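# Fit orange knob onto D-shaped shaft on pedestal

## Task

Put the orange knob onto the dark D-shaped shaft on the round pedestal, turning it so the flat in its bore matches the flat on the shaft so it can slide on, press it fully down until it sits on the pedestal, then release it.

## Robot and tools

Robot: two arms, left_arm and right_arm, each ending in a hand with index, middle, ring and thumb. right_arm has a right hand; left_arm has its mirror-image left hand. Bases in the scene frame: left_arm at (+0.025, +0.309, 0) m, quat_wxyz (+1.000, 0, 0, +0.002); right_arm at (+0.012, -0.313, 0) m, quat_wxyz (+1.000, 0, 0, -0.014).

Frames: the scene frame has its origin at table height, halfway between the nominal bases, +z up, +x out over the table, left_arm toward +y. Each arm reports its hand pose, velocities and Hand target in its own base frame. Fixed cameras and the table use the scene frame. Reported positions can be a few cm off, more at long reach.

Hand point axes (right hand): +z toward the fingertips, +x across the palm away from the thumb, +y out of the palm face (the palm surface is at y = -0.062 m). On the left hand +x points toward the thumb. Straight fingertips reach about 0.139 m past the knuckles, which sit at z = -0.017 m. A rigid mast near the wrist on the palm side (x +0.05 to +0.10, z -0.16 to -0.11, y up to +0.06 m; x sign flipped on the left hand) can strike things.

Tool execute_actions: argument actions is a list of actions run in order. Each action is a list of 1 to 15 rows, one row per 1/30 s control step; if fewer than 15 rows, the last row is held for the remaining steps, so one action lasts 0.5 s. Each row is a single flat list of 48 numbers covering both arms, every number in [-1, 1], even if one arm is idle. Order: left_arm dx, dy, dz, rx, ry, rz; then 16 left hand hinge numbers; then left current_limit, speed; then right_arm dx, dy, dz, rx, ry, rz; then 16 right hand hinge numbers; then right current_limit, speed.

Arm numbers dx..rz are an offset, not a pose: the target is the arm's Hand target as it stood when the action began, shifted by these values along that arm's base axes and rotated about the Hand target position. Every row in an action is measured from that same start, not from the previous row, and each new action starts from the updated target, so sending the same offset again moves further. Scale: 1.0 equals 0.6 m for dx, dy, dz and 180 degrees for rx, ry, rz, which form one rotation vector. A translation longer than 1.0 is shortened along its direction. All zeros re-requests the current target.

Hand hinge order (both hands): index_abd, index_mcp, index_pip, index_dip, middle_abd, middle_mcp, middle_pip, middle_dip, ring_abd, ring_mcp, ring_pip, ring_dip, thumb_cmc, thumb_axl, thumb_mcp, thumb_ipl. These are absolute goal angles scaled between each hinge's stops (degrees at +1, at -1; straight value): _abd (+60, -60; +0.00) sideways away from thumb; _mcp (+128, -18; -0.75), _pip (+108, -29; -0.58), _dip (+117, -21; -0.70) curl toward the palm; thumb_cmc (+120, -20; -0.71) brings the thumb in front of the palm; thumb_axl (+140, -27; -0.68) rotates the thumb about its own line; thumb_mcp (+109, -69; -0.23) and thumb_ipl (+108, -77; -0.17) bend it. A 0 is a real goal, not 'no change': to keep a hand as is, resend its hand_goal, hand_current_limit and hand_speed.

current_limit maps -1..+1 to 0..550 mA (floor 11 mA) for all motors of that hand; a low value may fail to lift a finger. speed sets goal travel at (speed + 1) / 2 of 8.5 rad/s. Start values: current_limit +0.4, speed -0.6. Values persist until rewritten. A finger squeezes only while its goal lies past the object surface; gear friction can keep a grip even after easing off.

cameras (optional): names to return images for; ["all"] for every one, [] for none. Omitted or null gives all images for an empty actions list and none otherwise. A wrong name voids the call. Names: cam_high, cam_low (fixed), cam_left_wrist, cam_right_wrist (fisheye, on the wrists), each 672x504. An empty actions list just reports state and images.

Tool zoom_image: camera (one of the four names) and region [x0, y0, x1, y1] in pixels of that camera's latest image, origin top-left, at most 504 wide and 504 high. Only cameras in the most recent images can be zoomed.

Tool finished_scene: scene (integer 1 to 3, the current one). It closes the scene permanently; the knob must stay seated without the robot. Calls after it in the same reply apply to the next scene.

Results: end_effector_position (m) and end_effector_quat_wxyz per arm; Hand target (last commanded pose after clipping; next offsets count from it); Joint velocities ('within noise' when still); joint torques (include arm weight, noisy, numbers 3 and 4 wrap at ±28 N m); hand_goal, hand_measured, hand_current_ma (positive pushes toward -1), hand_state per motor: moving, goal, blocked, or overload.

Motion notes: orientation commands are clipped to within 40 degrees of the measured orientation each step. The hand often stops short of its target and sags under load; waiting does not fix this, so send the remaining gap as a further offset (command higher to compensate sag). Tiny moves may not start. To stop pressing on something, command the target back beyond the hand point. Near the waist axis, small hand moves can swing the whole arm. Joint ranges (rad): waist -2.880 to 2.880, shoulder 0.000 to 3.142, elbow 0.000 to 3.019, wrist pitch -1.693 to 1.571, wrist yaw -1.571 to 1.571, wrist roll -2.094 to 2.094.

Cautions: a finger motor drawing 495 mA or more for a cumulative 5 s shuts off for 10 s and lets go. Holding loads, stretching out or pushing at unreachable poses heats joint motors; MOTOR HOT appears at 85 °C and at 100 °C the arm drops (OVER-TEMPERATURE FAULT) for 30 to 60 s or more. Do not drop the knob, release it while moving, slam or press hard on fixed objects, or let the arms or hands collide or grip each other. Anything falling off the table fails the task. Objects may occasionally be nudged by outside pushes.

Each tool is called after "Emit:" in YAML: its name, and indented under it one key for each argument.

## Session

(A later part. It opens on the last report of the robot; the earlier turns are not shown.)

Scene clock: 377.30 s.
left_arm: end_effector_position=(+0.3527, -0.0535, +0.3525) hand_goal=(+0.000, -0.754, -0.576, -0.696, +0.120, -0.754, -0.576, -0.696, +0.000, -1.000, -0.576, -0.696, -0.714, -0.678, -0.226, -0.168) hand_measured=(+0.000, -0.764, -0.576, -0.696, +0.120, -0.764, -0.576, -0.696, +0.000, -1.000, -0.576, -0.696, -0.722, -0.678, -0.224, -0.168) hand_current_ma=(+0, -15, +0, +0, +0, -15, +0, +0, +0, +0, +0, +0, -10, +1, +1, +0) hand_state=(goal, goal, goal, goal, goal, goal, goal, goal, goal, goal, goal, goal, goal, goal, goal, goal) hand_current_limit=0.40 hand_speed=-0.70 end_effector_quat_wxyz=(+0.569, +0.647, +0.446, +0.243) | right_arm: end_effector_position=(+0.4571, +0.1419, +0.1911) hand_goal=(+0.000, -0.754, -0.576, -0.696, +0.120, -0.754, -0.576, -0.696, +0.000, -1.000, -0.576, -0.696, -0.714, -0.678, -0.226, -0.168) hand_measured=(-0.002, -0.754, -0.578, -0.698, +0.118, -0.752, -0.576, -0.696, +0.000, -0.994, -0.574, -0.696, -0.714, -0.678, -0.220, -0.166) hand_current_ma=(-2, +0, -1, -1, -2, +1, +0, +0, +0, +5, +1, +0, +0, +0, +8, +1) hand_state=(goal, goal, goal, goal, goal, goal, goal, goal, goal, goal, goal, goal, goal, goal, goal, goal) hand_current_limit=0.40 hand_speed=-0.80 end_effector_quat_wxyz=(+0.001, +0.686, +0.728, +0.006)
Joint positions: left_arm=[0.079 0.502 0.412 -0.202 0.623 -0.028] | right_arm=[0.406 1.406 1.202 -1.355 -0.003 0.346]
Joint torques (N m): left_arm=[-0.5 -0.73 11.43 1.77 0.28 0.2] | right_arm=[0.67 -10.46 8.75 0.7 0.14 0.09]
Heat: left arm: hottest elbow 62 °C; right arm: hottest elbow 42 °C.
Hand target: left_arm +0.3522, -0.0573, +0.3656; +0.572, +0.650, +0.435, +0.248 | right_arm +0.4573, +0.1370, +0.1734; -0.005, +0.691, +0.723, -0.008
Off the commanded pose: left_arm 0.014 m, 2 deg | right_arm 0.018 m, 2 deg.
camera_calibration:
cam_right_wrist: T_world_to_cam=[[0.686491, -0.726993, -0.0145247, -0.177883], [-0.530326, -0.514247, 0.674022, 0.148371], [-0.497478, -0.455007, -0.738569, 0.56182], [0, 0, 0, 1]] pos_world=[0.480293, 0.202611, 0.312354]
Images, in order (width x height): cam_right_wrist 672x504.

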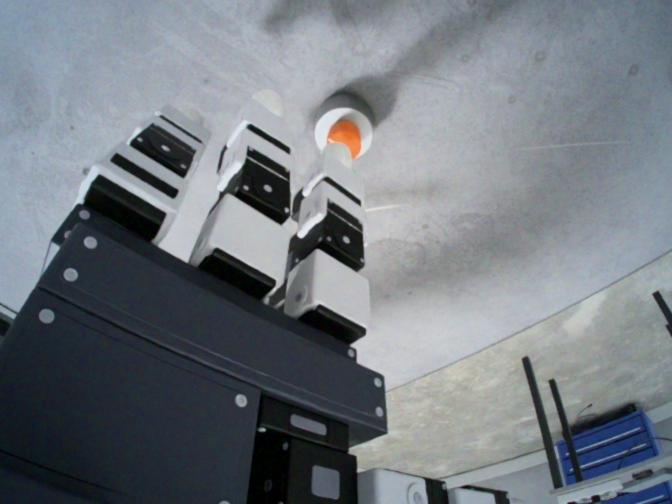

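Emit:
execute_actions:
  actions:
    - [[0,0,0,0,0,0,0,-0.754,-0.576,-0.696,0.12,-0.754,-0.576,-0.696,0,-1,-0.576,-0.696,-0.714,-0.678,-0.226,-0.168,0.4,-0.7,0,-0.010,-0.015,0,0,0,0,-0.754,-0.576,-0.696,0.12,-0.754,-0.576,-0.696,0,-1,-0.576,-0.696,-0.714,-0.678,-0.226,-0.168,0.4,-0.8]]
  cameras: ["cam_right_wrist"]

Emit:
zoom_image:
  camera: "cam_right_wrist"
  region: [260, 50, 400, 190]

Scene clock: 381.93 s.
left_arm: end_effector_position=(+0.3527, -0.0535, +0.3525) hand_goal=(+0.000, -0.754, -0.576, -0.696, +0.120, -0.754, -0.576, -0.696, +0.000, -1.000, -0.576, -0.696, -0.714, -0.678, -0.226, -0.168) hand_measured=(+0.000, -0.764, -0.576, -0.696, +0.120, -0.764, -0.576, -0.696, +0.000, -1.000, -0.576, -0.696, -0.722, -0.678, -0.224, -0.168) hand_current_ma=(+0, -15, +0, +0, +0, -15, +0, +0, +0, +0, +0, +0, -10, +1, +1, +0) hand_state=(goal, goal, goal, goal, goal, goal, goal, goal, goal, goal, goal, goal, goal, goal, goal, goal) hand_current_limit=0.40 hand_speed=-0.70 end_effector_quat_wxyz=(+0.569, +0.647, +0.446, +0.243) | right_arm: end_effector_position=(+0.4567, +0.1334, +0.1793) hand_goal=(+0.000, -0.754, -0.576, -0.696, +0.120, -0.754, -0.576, -0.696, +0.000, -1.000, -0.576, -0.696, -0.714, -0.678, -0.226, -0.168) hand_measured=(-0.002, -0.754, -0.578, -0.698, +0.118, -0.752, -0.576, -0.696, +0.000, -0.996, -0.574, -0.696, -0.714, -0.678, -0.220, -0.166) hand_current_ma=(-2, +0, -1, -1, -2, +1, +0, +0, +0, +4, +1, +0, +0, +0, +8, +1) hand_state=(goal, goal, goal, goal, goal, goal, goal, goal, goal, goal, goal, goal, goal, goal, goal, goal) hand_current_limit=0.40 hand_speed=-0.80 end_effector_quat_wxyz=(+0.000, +0.691, +0.722, +0.004)
Joint positions: left_arm=[0.079 0.502 0.412 -0.202 0.623 -0.028] | right_arm=[0.39 1.409 1.174 -1.33 -0.003 0.346]
Joint torques (N m): left_arm=[-0.56 -0.79 11.37 1.74 0.28 0.21] | right_arm=[0.85 -10.52 9.02 0.7 0.14 -0.06]
Heat: left arm: hottest elbow 63 °C; right arm: hottest elbow 41 °C.
Hand target: left_arm +0.3522, -0.0573, +0.3656; +0.572, +0.650, +0.435, +0.248 | right_arm +0.4573, +0.1310, +0.1644; -0.005, +0.691, +0.723, -0.008
Off the commanded pose: left_arm 0.014 m, 2 deg | right_arm 0.015 m, 1 deg.
camera_calibration:
cam_right_wrist: T_world_to_cam=[[0.674692, -0.737916, -0.0164825, -0.176661], [-0.534914, -0.504226, 0.677956, 0.151681], [-0.508585, -0.448594, -0.734918, 0.55258], [0, 0, 0, 1]] pos_world=[0.481362, 0.194005, 0.300356]
Images, in order (width x height): cam_right_wrist 672x504.

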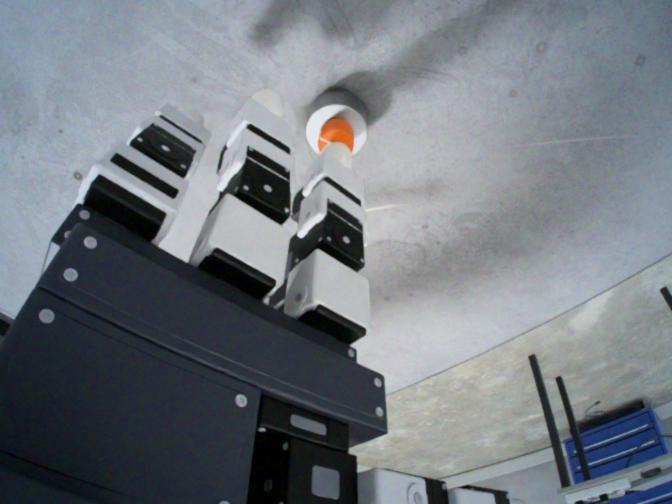

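Scaled by 3.600 from the camera's 672x504 image, which has a finer 960x720 frame.

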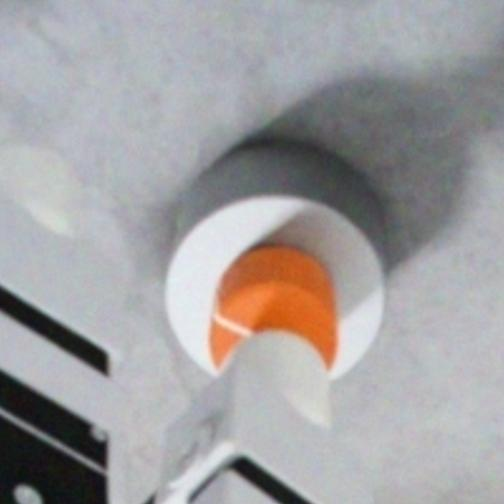

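Emit:
execute_actions:
  actions:
    - [[0,0,0,0,0,0,0,-0.754,-0.576,-0.696,0.12,-0.754,-0.576,-0.696,0,-1,-0.576,-0.696,-0.714,-0.678,-0.226,-0.168,0.4,-0.7,0,0,-0.009,0,0,0,0,-0.754,-0.576,-0.696,0.12,-0.754,-0.576,-0.696,0,-1,-0.576,-0.696,-0.714,-0.678,-0.226,-0.168,0.4,-0.8]]

Emit:
execute_actions:
  actions:
    - [[0,0,0,0,0,0,0,-0.754,-0.576,-0.696,0.12,-0.754,-0.576,-0.696,0,-1,-0.576,-0.696,-0.714,-0.678,-0.226,-0.168,0.4,-0.7,0,0,-0.009,0,0,0,0,-0.754,-0.576,-0.696,0.12,-0.754,-0.576,-0.696,0,-1,-0.576,-0.696,-0.714,-0.678,-0.226,-0.168,0.4,-0.8]]
  cameras: ["cam_right_wrist"]

Emit:
zoom_image:
  camera: "cam_right_wrist"
  region: [260, 50, 400, 190]

Scene clock: 385.10 s.
left_arm: end_effector_position=(+0.3527, -0.0535, +0.3525) hand_goal=(+0.000, -0.754, -0.576, -0.696, +0.120, -0.754, -0.576, -0.696, +0.000, -1.000, -0.576, -0.696, -0.714, -0.678, -0.226, -0.168) hand_measured=(+0.000, -0.764, -0.576, -0.696, +0.120, -0.764, -0.576, -0.696, +0.000, -1.000, -0.576, -0.696, -0.722, -0.678, -0.224, -0.168) hand_current_ma=(+0, -15, +0, +0, +0, -15, +0, +0, +0, +0, +0, +0, -10, +1, +1, +0) hand_state=(goal, goal, goal, goal, goal, goal, goal, goal, goal, goal, goal, goal, goal, goal, goal, goal) hand_current_limit=0.40 hand_speed=-0.70 end_effector_quat_wxyz=(+0.569, +0.647, +0.446, +0.243) | right_arm: end_effector_position=(+0.4581, +0.1340, +0.1786) hand_goal=(+0.000, -0.754, -0.576, -0.696, +0.120, -0.754, -0.576, -0.696, +0.000, -1.000, -0.576, -0.696, -0.714, -0.678, -0.226, -0.168) hand_measured=(-0.002, -0.756, -0.578, -0.698, +0.118, -0.752, -0.576, -0.696, +0.000, -0.996, -0.574, -0.696, -0.714, -0.678, -0.220, -0.166) hand_current_ma=(-1, -2, -1, -1, -2, +1, +0, +0, +0, +4, +1, +0, +0, +0, +8, +1) hand_state=(goal, goal, goal, goal, goal, goal, goal, goal, goal, goal, goal, goal, goal, goal, goal, goal) hand_current_limit=0.40 hand_speed=-0.80 end_effector_quat_wxyz=(+0.001, +0.691, +0.722, +0.007)
Joint positions: left_arm=[0.079 0.502 0.412 -0.202 0.623 -0.028] | right_arm=[0.39 1.409 1.171 -1.319 -0.003 0.346]
Joint torques (N m): left_arm=[-0.44 -0.79 11.4 1.78 0.28 0.21] | right_arm=[0.85 -10.29 8.38 0.81 0.12 -0.06]
Heat: left arm: hottest elbow 63 °C; right arm: hottest elbow 41 °C.
Hand target: left_arm +0.3522, -0.0573, +0.3656; +0.572, +0.650, +0.435, +0.248 | right_arm +0.4573, +0.1310, +0.1591; -0.005, +0.691, +0.723, -0.008
Off the commanded pose: left_arm 0.014 m, 2 deg | right_arm 0.020 m, 2 deg.

Scene clock: 385.80 s.
left_arm: end_effector_position=(+0.3527, -0.0535, +0.3525) hand_goal=(+0.000, -0.754, -0.576, -0.696, +0.120, -0.754, -0.576, -0.696, +0.000, -1.000, -0.576, -0.696, -0.714, -0.678, -0.226, -0.168) hand_measured=(+0.000, -0.764, -0.576, -0.696, +0.120, -0.764, -0.576, -0.696, +0.000, -1.000, -0.576, -0.696, -0.722, -0.678, -0.224, -0.168) hand_current_ma=(+0, -15, +0, +0, +0, -15, +0, +0, +0, +0, +0, +0, -10, +1, +1, +0) hand_state=(goal, goal, goal, goal, goal, goal, goal, goal, goal, goal, goal, goal, goal, goal, goal, goal) hand_current_limit=0.40 hand_speed=-0.70 end_effector_quat_wxyz=(+0.569, +0.647, +0.446, +0.243) | right_arm: end_effector_position=(+0.4596, +0.1342, +0.1783) hand_goal=(+0.000, -0.754, -0.576, -0.696, +0.120, -0.754, -0.576, -0.696, +0.000, -1.000, -0.576, -0.696, -0.714, -0.678, -0.226, -0.168) hand_measured=(+0.000, -0.766, -0.584, -0.700, +0.118, -0.752, -0.576, -0.696, +0.000, -0.996, -0.574, -0.696, -0.714, -0.678, -0.220, -0.166) hand_current_ma=(+0, -15, -9, -3, -2, +1, +0, +0, +0, +4, +1, +0, +0, +0, +8, +1) hand_state=(goal, goal, goal, goal, goal, goal, goal, goal, goal, goal, goal, goal, goal, goal, goal, goal) hand_current_limit=0.40 hand_speed=-0.80 end_effector_quat_wxyz=(+0.004, +0.691, +0.722, +0.010)
Joint positions: left_arm=[0.079 0.502 0.412 -0.202 0.623 -0.028] | right_arm=[0.39 1.409 1.168 -1.309 -0.001 0.346]
Joint torques (N m): left_arm=[-0.5 -0.73 11.4 1.77 0.28 0.2] | right_arm=[0.85 -9.99 7.71 0.98 0.05 -0.06]
Heat: left arm: hottest elbow 63 °C; right arm: hottest elbow 41 °C.
Hand target: left_arm +0.3522, -0.0573, +0.3656; +0.572, +0.650, +0.435, +0.248 | right_arm +0.4574, +0.1310, +0.1537; -0.005, +0.691, +0.723, -0.008
Off the commanded pose: left_arm 0.014 m, 2 deg | right_arm 0.025 m, 2 deg.
camera_calibration:
cam_right_wrist: T_world_to_cam=[[0.674866, -0.737881, -0.00939262, -0.179468], [-0.544512, -0.506521, 0.668538, 0.160887], [-0.498059, -0.446059, -0.743618, 0.550012], [0, 0, 0, 1]] pos_world=[0.48266, 0.194405, 0.299754]
Images, in order (width x height): cam_right_wrist 672x504.

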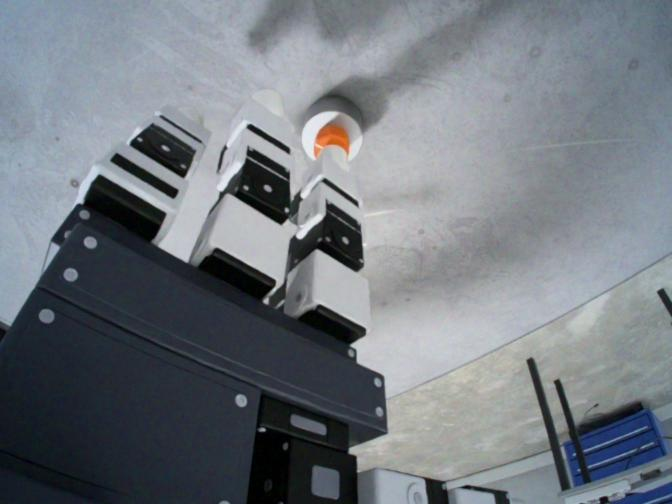

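Scaled by 3.600 from the camera's 672x504 image, which has a finer 960x720 frame.

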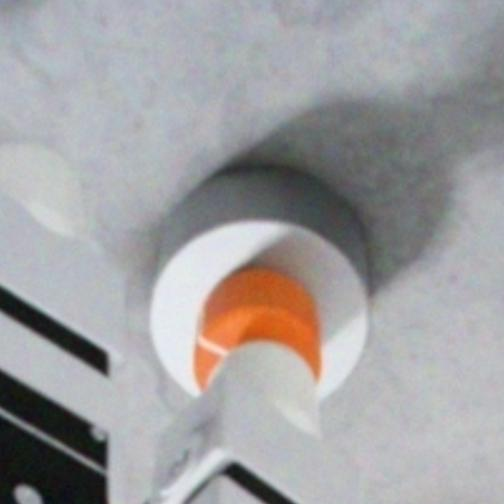

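Emit:
execute_actions:
  actions:
    - [[0,0,0,0,0,0,0,-0.754,-0.576,-0.696,0.12,-0.754,-0.576,-0.696,0,-1,-0.576,-0.696,-0.714,-0.678,-0.226,-0.168,0.4,-0.7,-0.003,0,-0.015,0,0,0,0,-0.754,-0.576,-0.696,0.12,-0.754,-0.576,-0.696,0,-1,-0.576,-0.696,-0.714,-0.678,-0.226,-0.168,0.8,-0.8]]

Emit:
execute_actions:
  actions:
    - [[0,0,0,0,0,0,0,-0.754,-0.576,-0.696,0.12,-0.754,-0.576,-0.696,0,-1,-0.576,-0.696,-0.714,-0.678,-0.226,-0.168,0.4,-0.7,-0.003,0,-0.015,0,0,0,0,-0.754,-0.576,-0.696,0.12,-0.754,-0.576,-0.696,0,-1,-0.576,-0.696,-0.714,-0.678,-0.226,-0.168,0.8,-0.8]]
  cameras: ["cam_right_wrist"]

Emit:
zoom_image:
  camera: "cam_right_wrist"
  region: [260, 50, 400, 190]

Scene clock: 391.00 s.
left_arm: end_effector_position=(+0.3527, -0.0535, +0.3525) hand_goal=(+0.000, -0.754, -0.576, -0.696, +0.120, -0.754, -0.576, -0.696, +0.000, -1.000, -0.576, -0.696, -0.714, -0.678, -0.226, -0.168) hand_measured=(+0.000, -0.764, -0.576, -0.696, +0.120, -0.764, -0.576, -0.696, +0.000, -1.000, -0.576, -0.696, -0.722, -0.678, -0.224, -0.168) hand_current_ma=(+0, -15, +0, +0, +0, -15, +0, +0, +0, +0, +0, +0, -10, +1, +1, +0) hand_state=(goal, goal, goal, goal, goal, goal, goal, goal, goal, goal, goal, goal, goal, goal, goal, goal) hand_current_limit=0.40 hand_speed=-0.70 end_effector_quat_wxyz=(+0.569, +0.647, +0.446, +0.243) | right_arm: end_effector_position=(+0.4616, +0.1342, +0.1774) hand_goal=(+0.000, -0.754, -0.576, -0.696, +0.120, -0.754, -0.576, -0.696, +0.000, -1.000, -0.576, -0.696, -0.714, -0.678, -0.226, -0.168) hand_measured=(-0.002, -0.780, -0.596, -0.706, +0.118, -0.752, -0.576, -0.696, +0.000, -0.996, -0.574, -0.696, -0.714, -0.678, -0.220, -0.166) hand_current_ma=(-1, -49, -31, -11, -2, +1, +0, +0, +0, +4, +1, +0, +0, +0, +8, +1) hand_state=(goal, blocked, blocked, goal, goal, goal, goal, goal, goal, goal, goal, goal, goal, goal, goal, goal) hand_current_limit=0.80 hand_speed=-0.80 end_effector_quat_wxyz=(+0.008, +0.691, +0.722, +0.014)
Joint positions: left_arm=[0.079 0.502 0.412 -0.202 0.623 -0.028] | right_arm=[0.39 1.407 1.161 -1.292 0.003 0.346]
Joint torques (N m): left_arm=[-0.56 -0.73 11.38 1.77 0.28 0.2] | right_arm=[0.97 -9.7 6.42 1.2 -0.16 -0.04]
Heat: left arm: hottest elbow 63 °C; right arm: hottest elbow 41 °C.
Hand target: left_arm +0.3522, -0.0573, +0.3656; +0.572, +0.650, +0.435, +0.248 | right_arm +0.4555, +0.1310, +0.1448; -0.005, +0.691, +0.723, -0.008
Off the commanded pose: left_arm 0.014 m, 2 deg | right_arm 0.033 m, 3 deg.

Scene clock: 391.70 s.
left_arm: end_effector_position=(+0.3527, -0.0535, +0.3525) hand_goal=(+0.000, -0.754, -0.576, -0.696, +0.120, -0.754, -0.576, -0.696, +0.000, -1.000, -0.576, -0.696, -0.714, -0.678, -0.226, -0.168) hand_measured=(+0.000, -0.764, -0.576, -0.696, +0.120, -0.764, -0.576, -0.696, +0.000, -1.000, -0.576, -0.696, -0.722, -0.678, -0.224, -0.168) hand_current_ma=(+0, -15, +0, +0, +0, -15, +0, +0, +0, +0, +0, +0, -10, +1, +1, +0) hand_state=(goal, goal, goal, goal, goal, goal, goal, goal, goal, goal, goal, goal, goal, goal, goal, goal) hand_current_limit=0.40 hand_speed=-0.70 end_effector_quat_wxyz=(+0.569, +0.647, +0.446, +0.243) | right_arm: end_effector_position=(+0.4616, +0.1337, +0.1781) hand_goal=(+0.000, -0.754, -0.576, -0.696, +0.120, -0.754, -0.576, -0.696, +0.000, -1.000, -0.576, -0.696, -0.714, -0.678, -0.226, -0.168) hand_measured=(-0.002, -0.790, -0.604, -0.710, +0.118, -0.752, -0.576, -0.696, +0.000, -0.996, -0.574, -0.696, -0.714, -0.678, -0.220, -0.166) hand_current_ma=(-2, -72, -48, -17, -2, +1, +0, +0, +0, +4, +1, +0, +0, +0, +8, +1) hand_state=(goal, blocked, blocked, goal, goal, goal, goal, goal, goal, goal, goal, goal, goal, goal, goal, goal) hand_current_limit=0.80 hand_speed=-0.80 end_effector_quat_wxyz=(+0.013, +0.691, +0.722, +0.022)
Joint positions: left_arm=[0.079 0.502 0.412 -0.202 0.623 -0.028] | right_arm=[0.39 1.396 1.148 -1.272 0.006 0.346]
Joint torques (N m): left_arm=[-0.44 -0.73 11.43 1.78 0.29 0.21] | right_arm=[1.14 -8.53 5.74 1.31 -0.28 -0.02]
Heat: left arm: hottest elbow 63 °C; right arm: hottest elbow 41 °C.
Hand target: left_arm +0.3522, -0.0573, +0.3656; +0.572, +0.650, +0.435, +0.248 | right_arm +0.4537, +0.1310, +0.1357; -0.005, +0.691, +0.723, -0.008
Off the commanded pose: left_arm 0.014 m, 2 deg | right_arm 0.043 m, 4 deg.
camera_calibration:
cam_right_wrist: T_world_to_cam=[[0.674663, -0.738087, 0.00756363, -0.184081], [-0.564392, -0.509236, 0.649724, 0.174605], [-0.475701, -0.442614, -0.760133, 0.542812], [0, 0, 0, 1]] pos_world=[0.480955, 0.193304, 0.300556]
Images, in order (width x height): cam_right_wrist 672x504.

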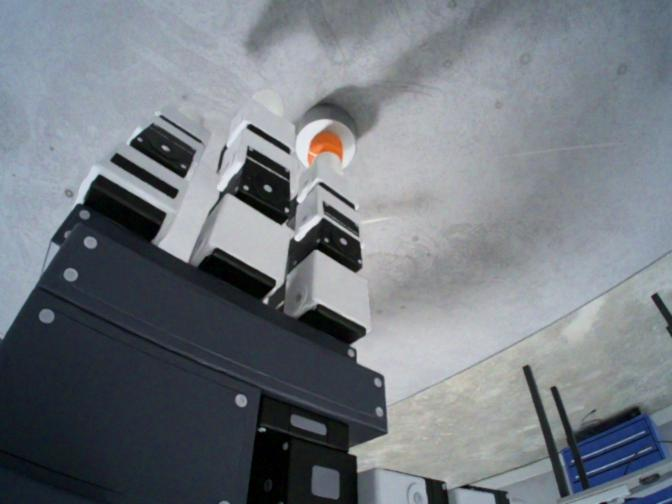

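Scaled by 3.600 from the camera's 672x504 image, which has a finer 960x720 frame.

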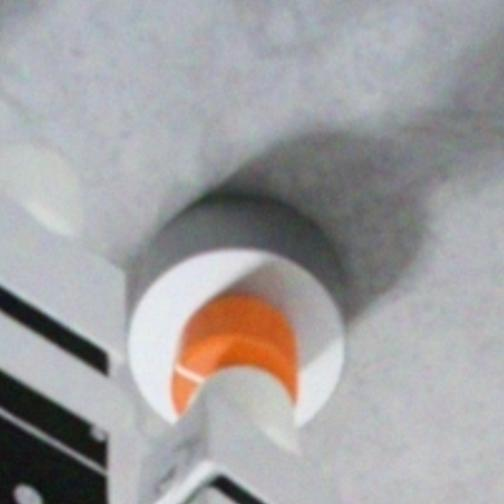

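Emit:
execute_actions:
  actions:
    - [[0,0,0,0,0,0,0,-0.754,-0.576,-0.696,0.12,-0.754,-0.576,-0.696,0,-1,-0.576,-0.696,-0.714,-0.678,-0.226,-0.168,0.4,-0.7,0,0,0.06,0,0,0,0,-0.754,-0.576,-0.696,0.12,-0.754,-0.576,-0.696,0,-1,-0.576,-0.696,-0.714,-0.678,-0.226,-0.168,0.4,-0.8]]
    - [[0,0,0,0,0,0,0,-0.754,-0.576,-0.696,0.12,-0.754,-0.576,-0.696,0,-1,-0.576,-0.696,-0.714,-0.678,-0.226,-0.168,0.4,-0.7,0,0,0.08,0,0,0,0,-0.754,-0.576,-0.696,0.12,-0.754,-0.576,-0.696,0,-1,-0.576,-0.696,-0.714,-0.678,-0.226,-0.168,0.4,-0.8]]
    - [[0,0,0,0,0,0,0,-0.754,-0.576,-0.696,0.12,-0.754,-0.576,-0.696,0,-1,-0.576,-0.696,-0.714,-0.678,-0.226,-0.168,0.4,-0.7,0.14,0.14,-0.02,0,0,0,0,-0.754,-0.576,-0.696,0.12,-0.754,-0.576,-0.696,0,-1,-0.576,-0.696,-0.714,-0.678,-0.226,-0.168,0.4,-0.8]]
    - [[0,0,0,0,0,0,0,-0.754,-0.576,-0.696,0.12,-0.754,-0.576,-0.696,0,-1,-0.576,-0.696,-0.714,-0.678,-0.226,-0.168,0.4,-0.7,0.0,0.0,-0.05,0,0,0,0,-0.754,-0.576,-0.696,0.12,-0.754,-0.576,-0.696,0,-1,-0.576,-0.696,-0.714,-0.678,-0.226,-0.168,0.4,-0.8]]
  cameras: ["cam_right_wrist", "cam_high"]

Scene clock: 411.00 s.
left_arm: end_effector_position=(+0.3527, -0.0535, +0.3525) hand_goal=(+0.000, -0.754, -0.576, -0.696, +0.120, -0.754, -0.576, -0.696, +0.000, -1.000, -0.576, -0.696, -0.714, -0.678, -0.226, -0.168) hand_measured=(+0.000, -0.764, -0.576, -0.696, +0.120, -0.764, -0.576, -0.696, +0.000, -1.000, -0.576, -0.696, -0.722, -0.678, -0.224, -0.168) hand_current_ma=(+0, -15, +0, +0, +0, -15, +0, +0, +0, +0, +0, +0, -10, +1, +1, +0) hand_state=(goal, goal, goal, goal, goal, goal, goal, goal, goal, goal, goal, goal, goal, goal, goal, goal) hand_current_limit=0.40 hand_speed=-0.70 end_effector_quat_wxyz=(+0.569, +0.647, +0.446, +0.243) | right_arm: end_effector_position=(+0.5379, +0.2202, +0.1901) hand_goal=(+0.000, -0.754, -0.576, -0.696, +0.120, -0.754, -0.576, -0.696, +0.000, -1.000, -0.576, -0.696, -0.714, -0.678, -0.226, -0.168) hand_measured=(+0.000, -0.752, -0.574, -0.694, +0.118, -0.752, -0.576, -0.696, +0.000, -0.996, -0.574, -0.696, -0.714, -0.678, -0.220, -0.166) hand_current_ma=(+0, +1, +1, +1, -1, +1, +0, +0, +0, +4, +1, +0, +0, +0, +8, +1) hand_state=(goal, goal, goal, goal, goal, goal, goal, goal, goal, goal, goal, goal, goal, goal, goal, goal) hand_current_limit=0.40 hand_speed=-0.80 end_effector_quat_wxyz=(-0.003, +0.685, +0.729, +0.000)
Joint positions: left_arm=[0.079 0.502 0.412 -0.202 0.623 -0.028] | right_arm=[0.483 1.688 1.528 -1.412 -0.005 0.422]
Joint torques (N m): left_arm=[-0.5 -0.73 11.4 1.77 0.27 0.19] | right_arm=[0.85 -16.79 8.84 0.65 0.15 0.13]
Heat: left arm: hottest elbow 63 °C; right arm: hottest elbow 39 °C.
Hand target: left_arm +0.3522, -0.0573, +0.3656; +0.572, +0.650, +0.435, +0.248 | right_arm +0.5376, +0.2151, +0.1776; -0.005, +0.691, +0.723, -0.008
Off the commanded pose: left_arm 0.014 m, 2 deg | right_arm 0.013 m, 1 deg.
camera_calibration:
cam_right_wrist: T_world_to_cam=[[0.68766, -0.725742, -0.0205816, -0.176177], [-0.520375, -0.512441, 0.683092, 0.224574], [-0.506295, -0.459025, -0.730042, 0.640904], [0, 0, 0, 1]] pos_world=[0.562499, 0.281412, 0.310857]
Images, in order (width x height): cam_high 672x504, cam_right_wrist 672x504.

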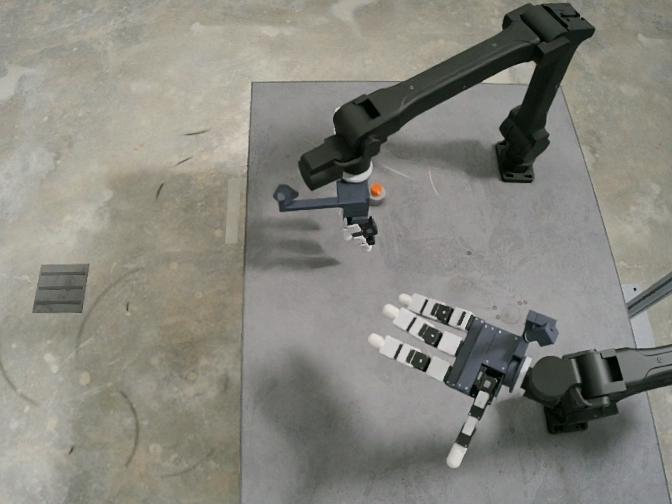

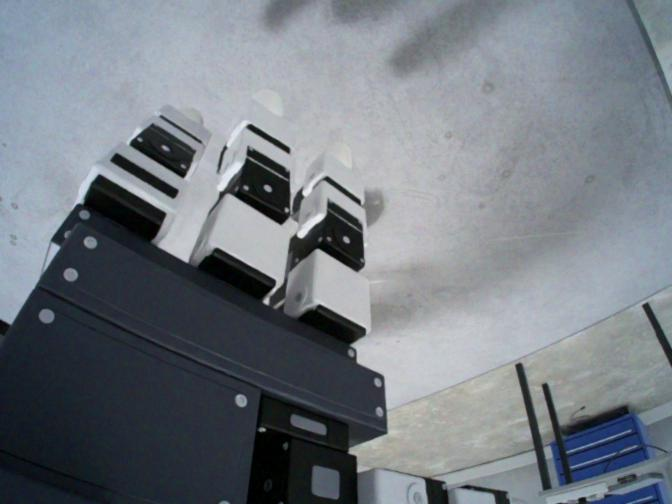

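Emit:
execute_actions:
  actions:
    - [[0,0,0,0,0,0,0,-0.754,-0.576,-0.696,0.12,-0.754,-0.576,-0.696,0,-1,-0.576,-0.696,-0.714,-0.678,-0.226,-0.168,0.4,-0.7,-0.06,0.08,0,0,0,0,0,-0.754,-0.576,-0.696,0.12,-0.754,-0.576,-0.696,0,-1,-0.576,-0.696,-0.714,-0.678,-0.226,-0.168,0.4,-0.8]]
  cameras: ["cam_right_wrist"]

Emit:
zoom_image:
  camera: "cam_right_wrist"
  region: [360, 190, 444, 274]

Scene clock: 414.30 s.
left_arm: end_effector_position=(+0.3527, -0.0535, +0.3525) hand_goal=(+0.000, -0.754, -0.576, -0.696, +0.120, -0.754, -0.576, -0.696, +0.000, -1.000, -0.576, -0.696, -0.714, -0.678, -0.226, -0.168) hand_measured=(+0.000, -0.764, -0.576, -0.696, +0.120, -0.764, -0.576, -0.696, +0.000, -1.000, -0.576, -0.696, -0.722, -0.678, -0.224, -0.168) hand_current_ma=(+0, -15, +0, +0, +0, -15, +0, +0, +0, +0, +0, +0, -10, +1, +1, +0) hand_state=(goal, goal, goal, goal, goal, goal, goal, goal, goal, goal, goal, goal, goal, goal, goal, goal) hand_current_limit=0.40 hand_speed=-0.70 end_effector_quat_wxyz=(+0.569, +0.647, +0.446, +0.243) | right_arm: end_effector_position=(+0.5020, +0.2669, +0.1810) hand_goal=(+0.000, -0.754, -0.576, -0.696, +0.120, -0.754, -0.576, -0.696, +0.000, -1.000, -0.576, -0.696, -0.714, -0.678, -0.226, -0.168) hand_measured=(+0.000, -0.752, -0.574, -0.694, +0.118, -0.752, -0.576, -0.696, +0.000, -0.994, -0.574, -0.696, -0.712, -0.678, -0.220, -0.166) hand_current_ma=(+0, +1, +1, +1, -1, +2, +0, +0, +0, +5, +1, +0, +1, +0, +8, +1) hand_state=(goal, goal, goal, goal, goal, goal, goal, goal, goal, goal, goal, goal, goal, goal, goal, goal) hand_current_limit=0.40 hand_speed=-0.80 end_effector_quat_wxyz=(-0.005, +0.686, +0.728, -0.008)
Joint positions: left_arm=[0.079 0.502 0.412 -0.202 0.623 -0.028] | right_arm=[0.598 1.685 1.503 -1.406 -0.007 0.538]
Joint torques (N m): left_arm=[-0.44 -0.73 11.4 1.74 0.28 0.2] | right_arm=[1.08 -17.85 9.07 0.61 0.15 0.13]
Heat: left arm: hottest elbow 63 °C; right arm: hottest elbow 39 °C.
Hand target: left_arm +0.3522, -0.0573, +0.3656; +0.572, +0.650, +0.435, +0.248 | right_arm +0.5017, +0.2632, +0.1779; -0.005, +0.691, +0.723, -0.008
Off the commanded pose: left_arm 0.014 m, 2 deg | right_arm 0.005 m, 1 deg.
camera_calibration:
cam_right_wrist: T_world_to_cam=[[0.685914, -0.727241, -0.0253632, -0.115743], [-0.511052, -0.506237, 0.694658, 0.22765], [-0.518023, -0.463513, -0.718893, 0.642572], [0, 0, 0, 1]] pos_world=[0.528598, 0.328913, 0.300866]
Images, in order (width x height): cam_right_wrist 672x504.

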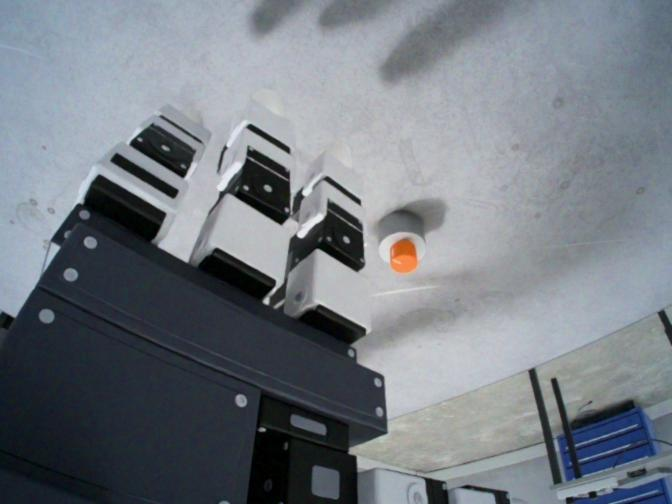

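Scaled by 6.000 from the camera's 672x504 image, which has a finer 960x720 frame.

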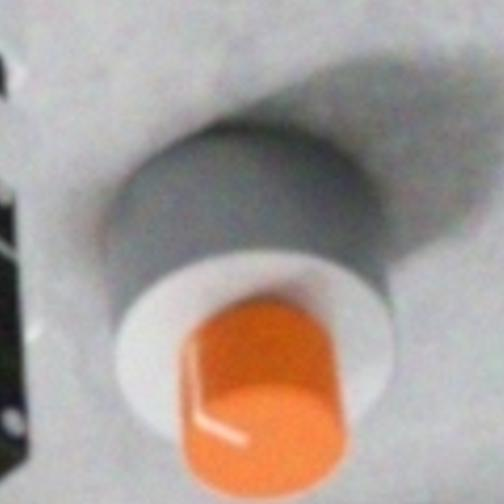

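Emit:
zoom_image:
  camera: "cam_right_wrist"
  region: [374, 226, 430, 282]

Scaled by 9.000 from the camera's 672x504 image, which has a finer 960x720 frame.

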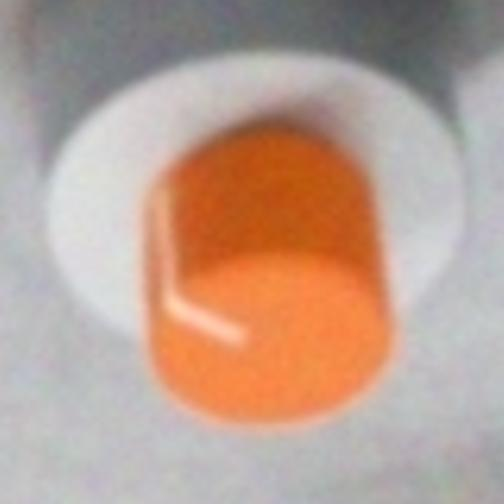

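Emit:
finished_scene:
  scene: 2

The scene is finished: the task was done.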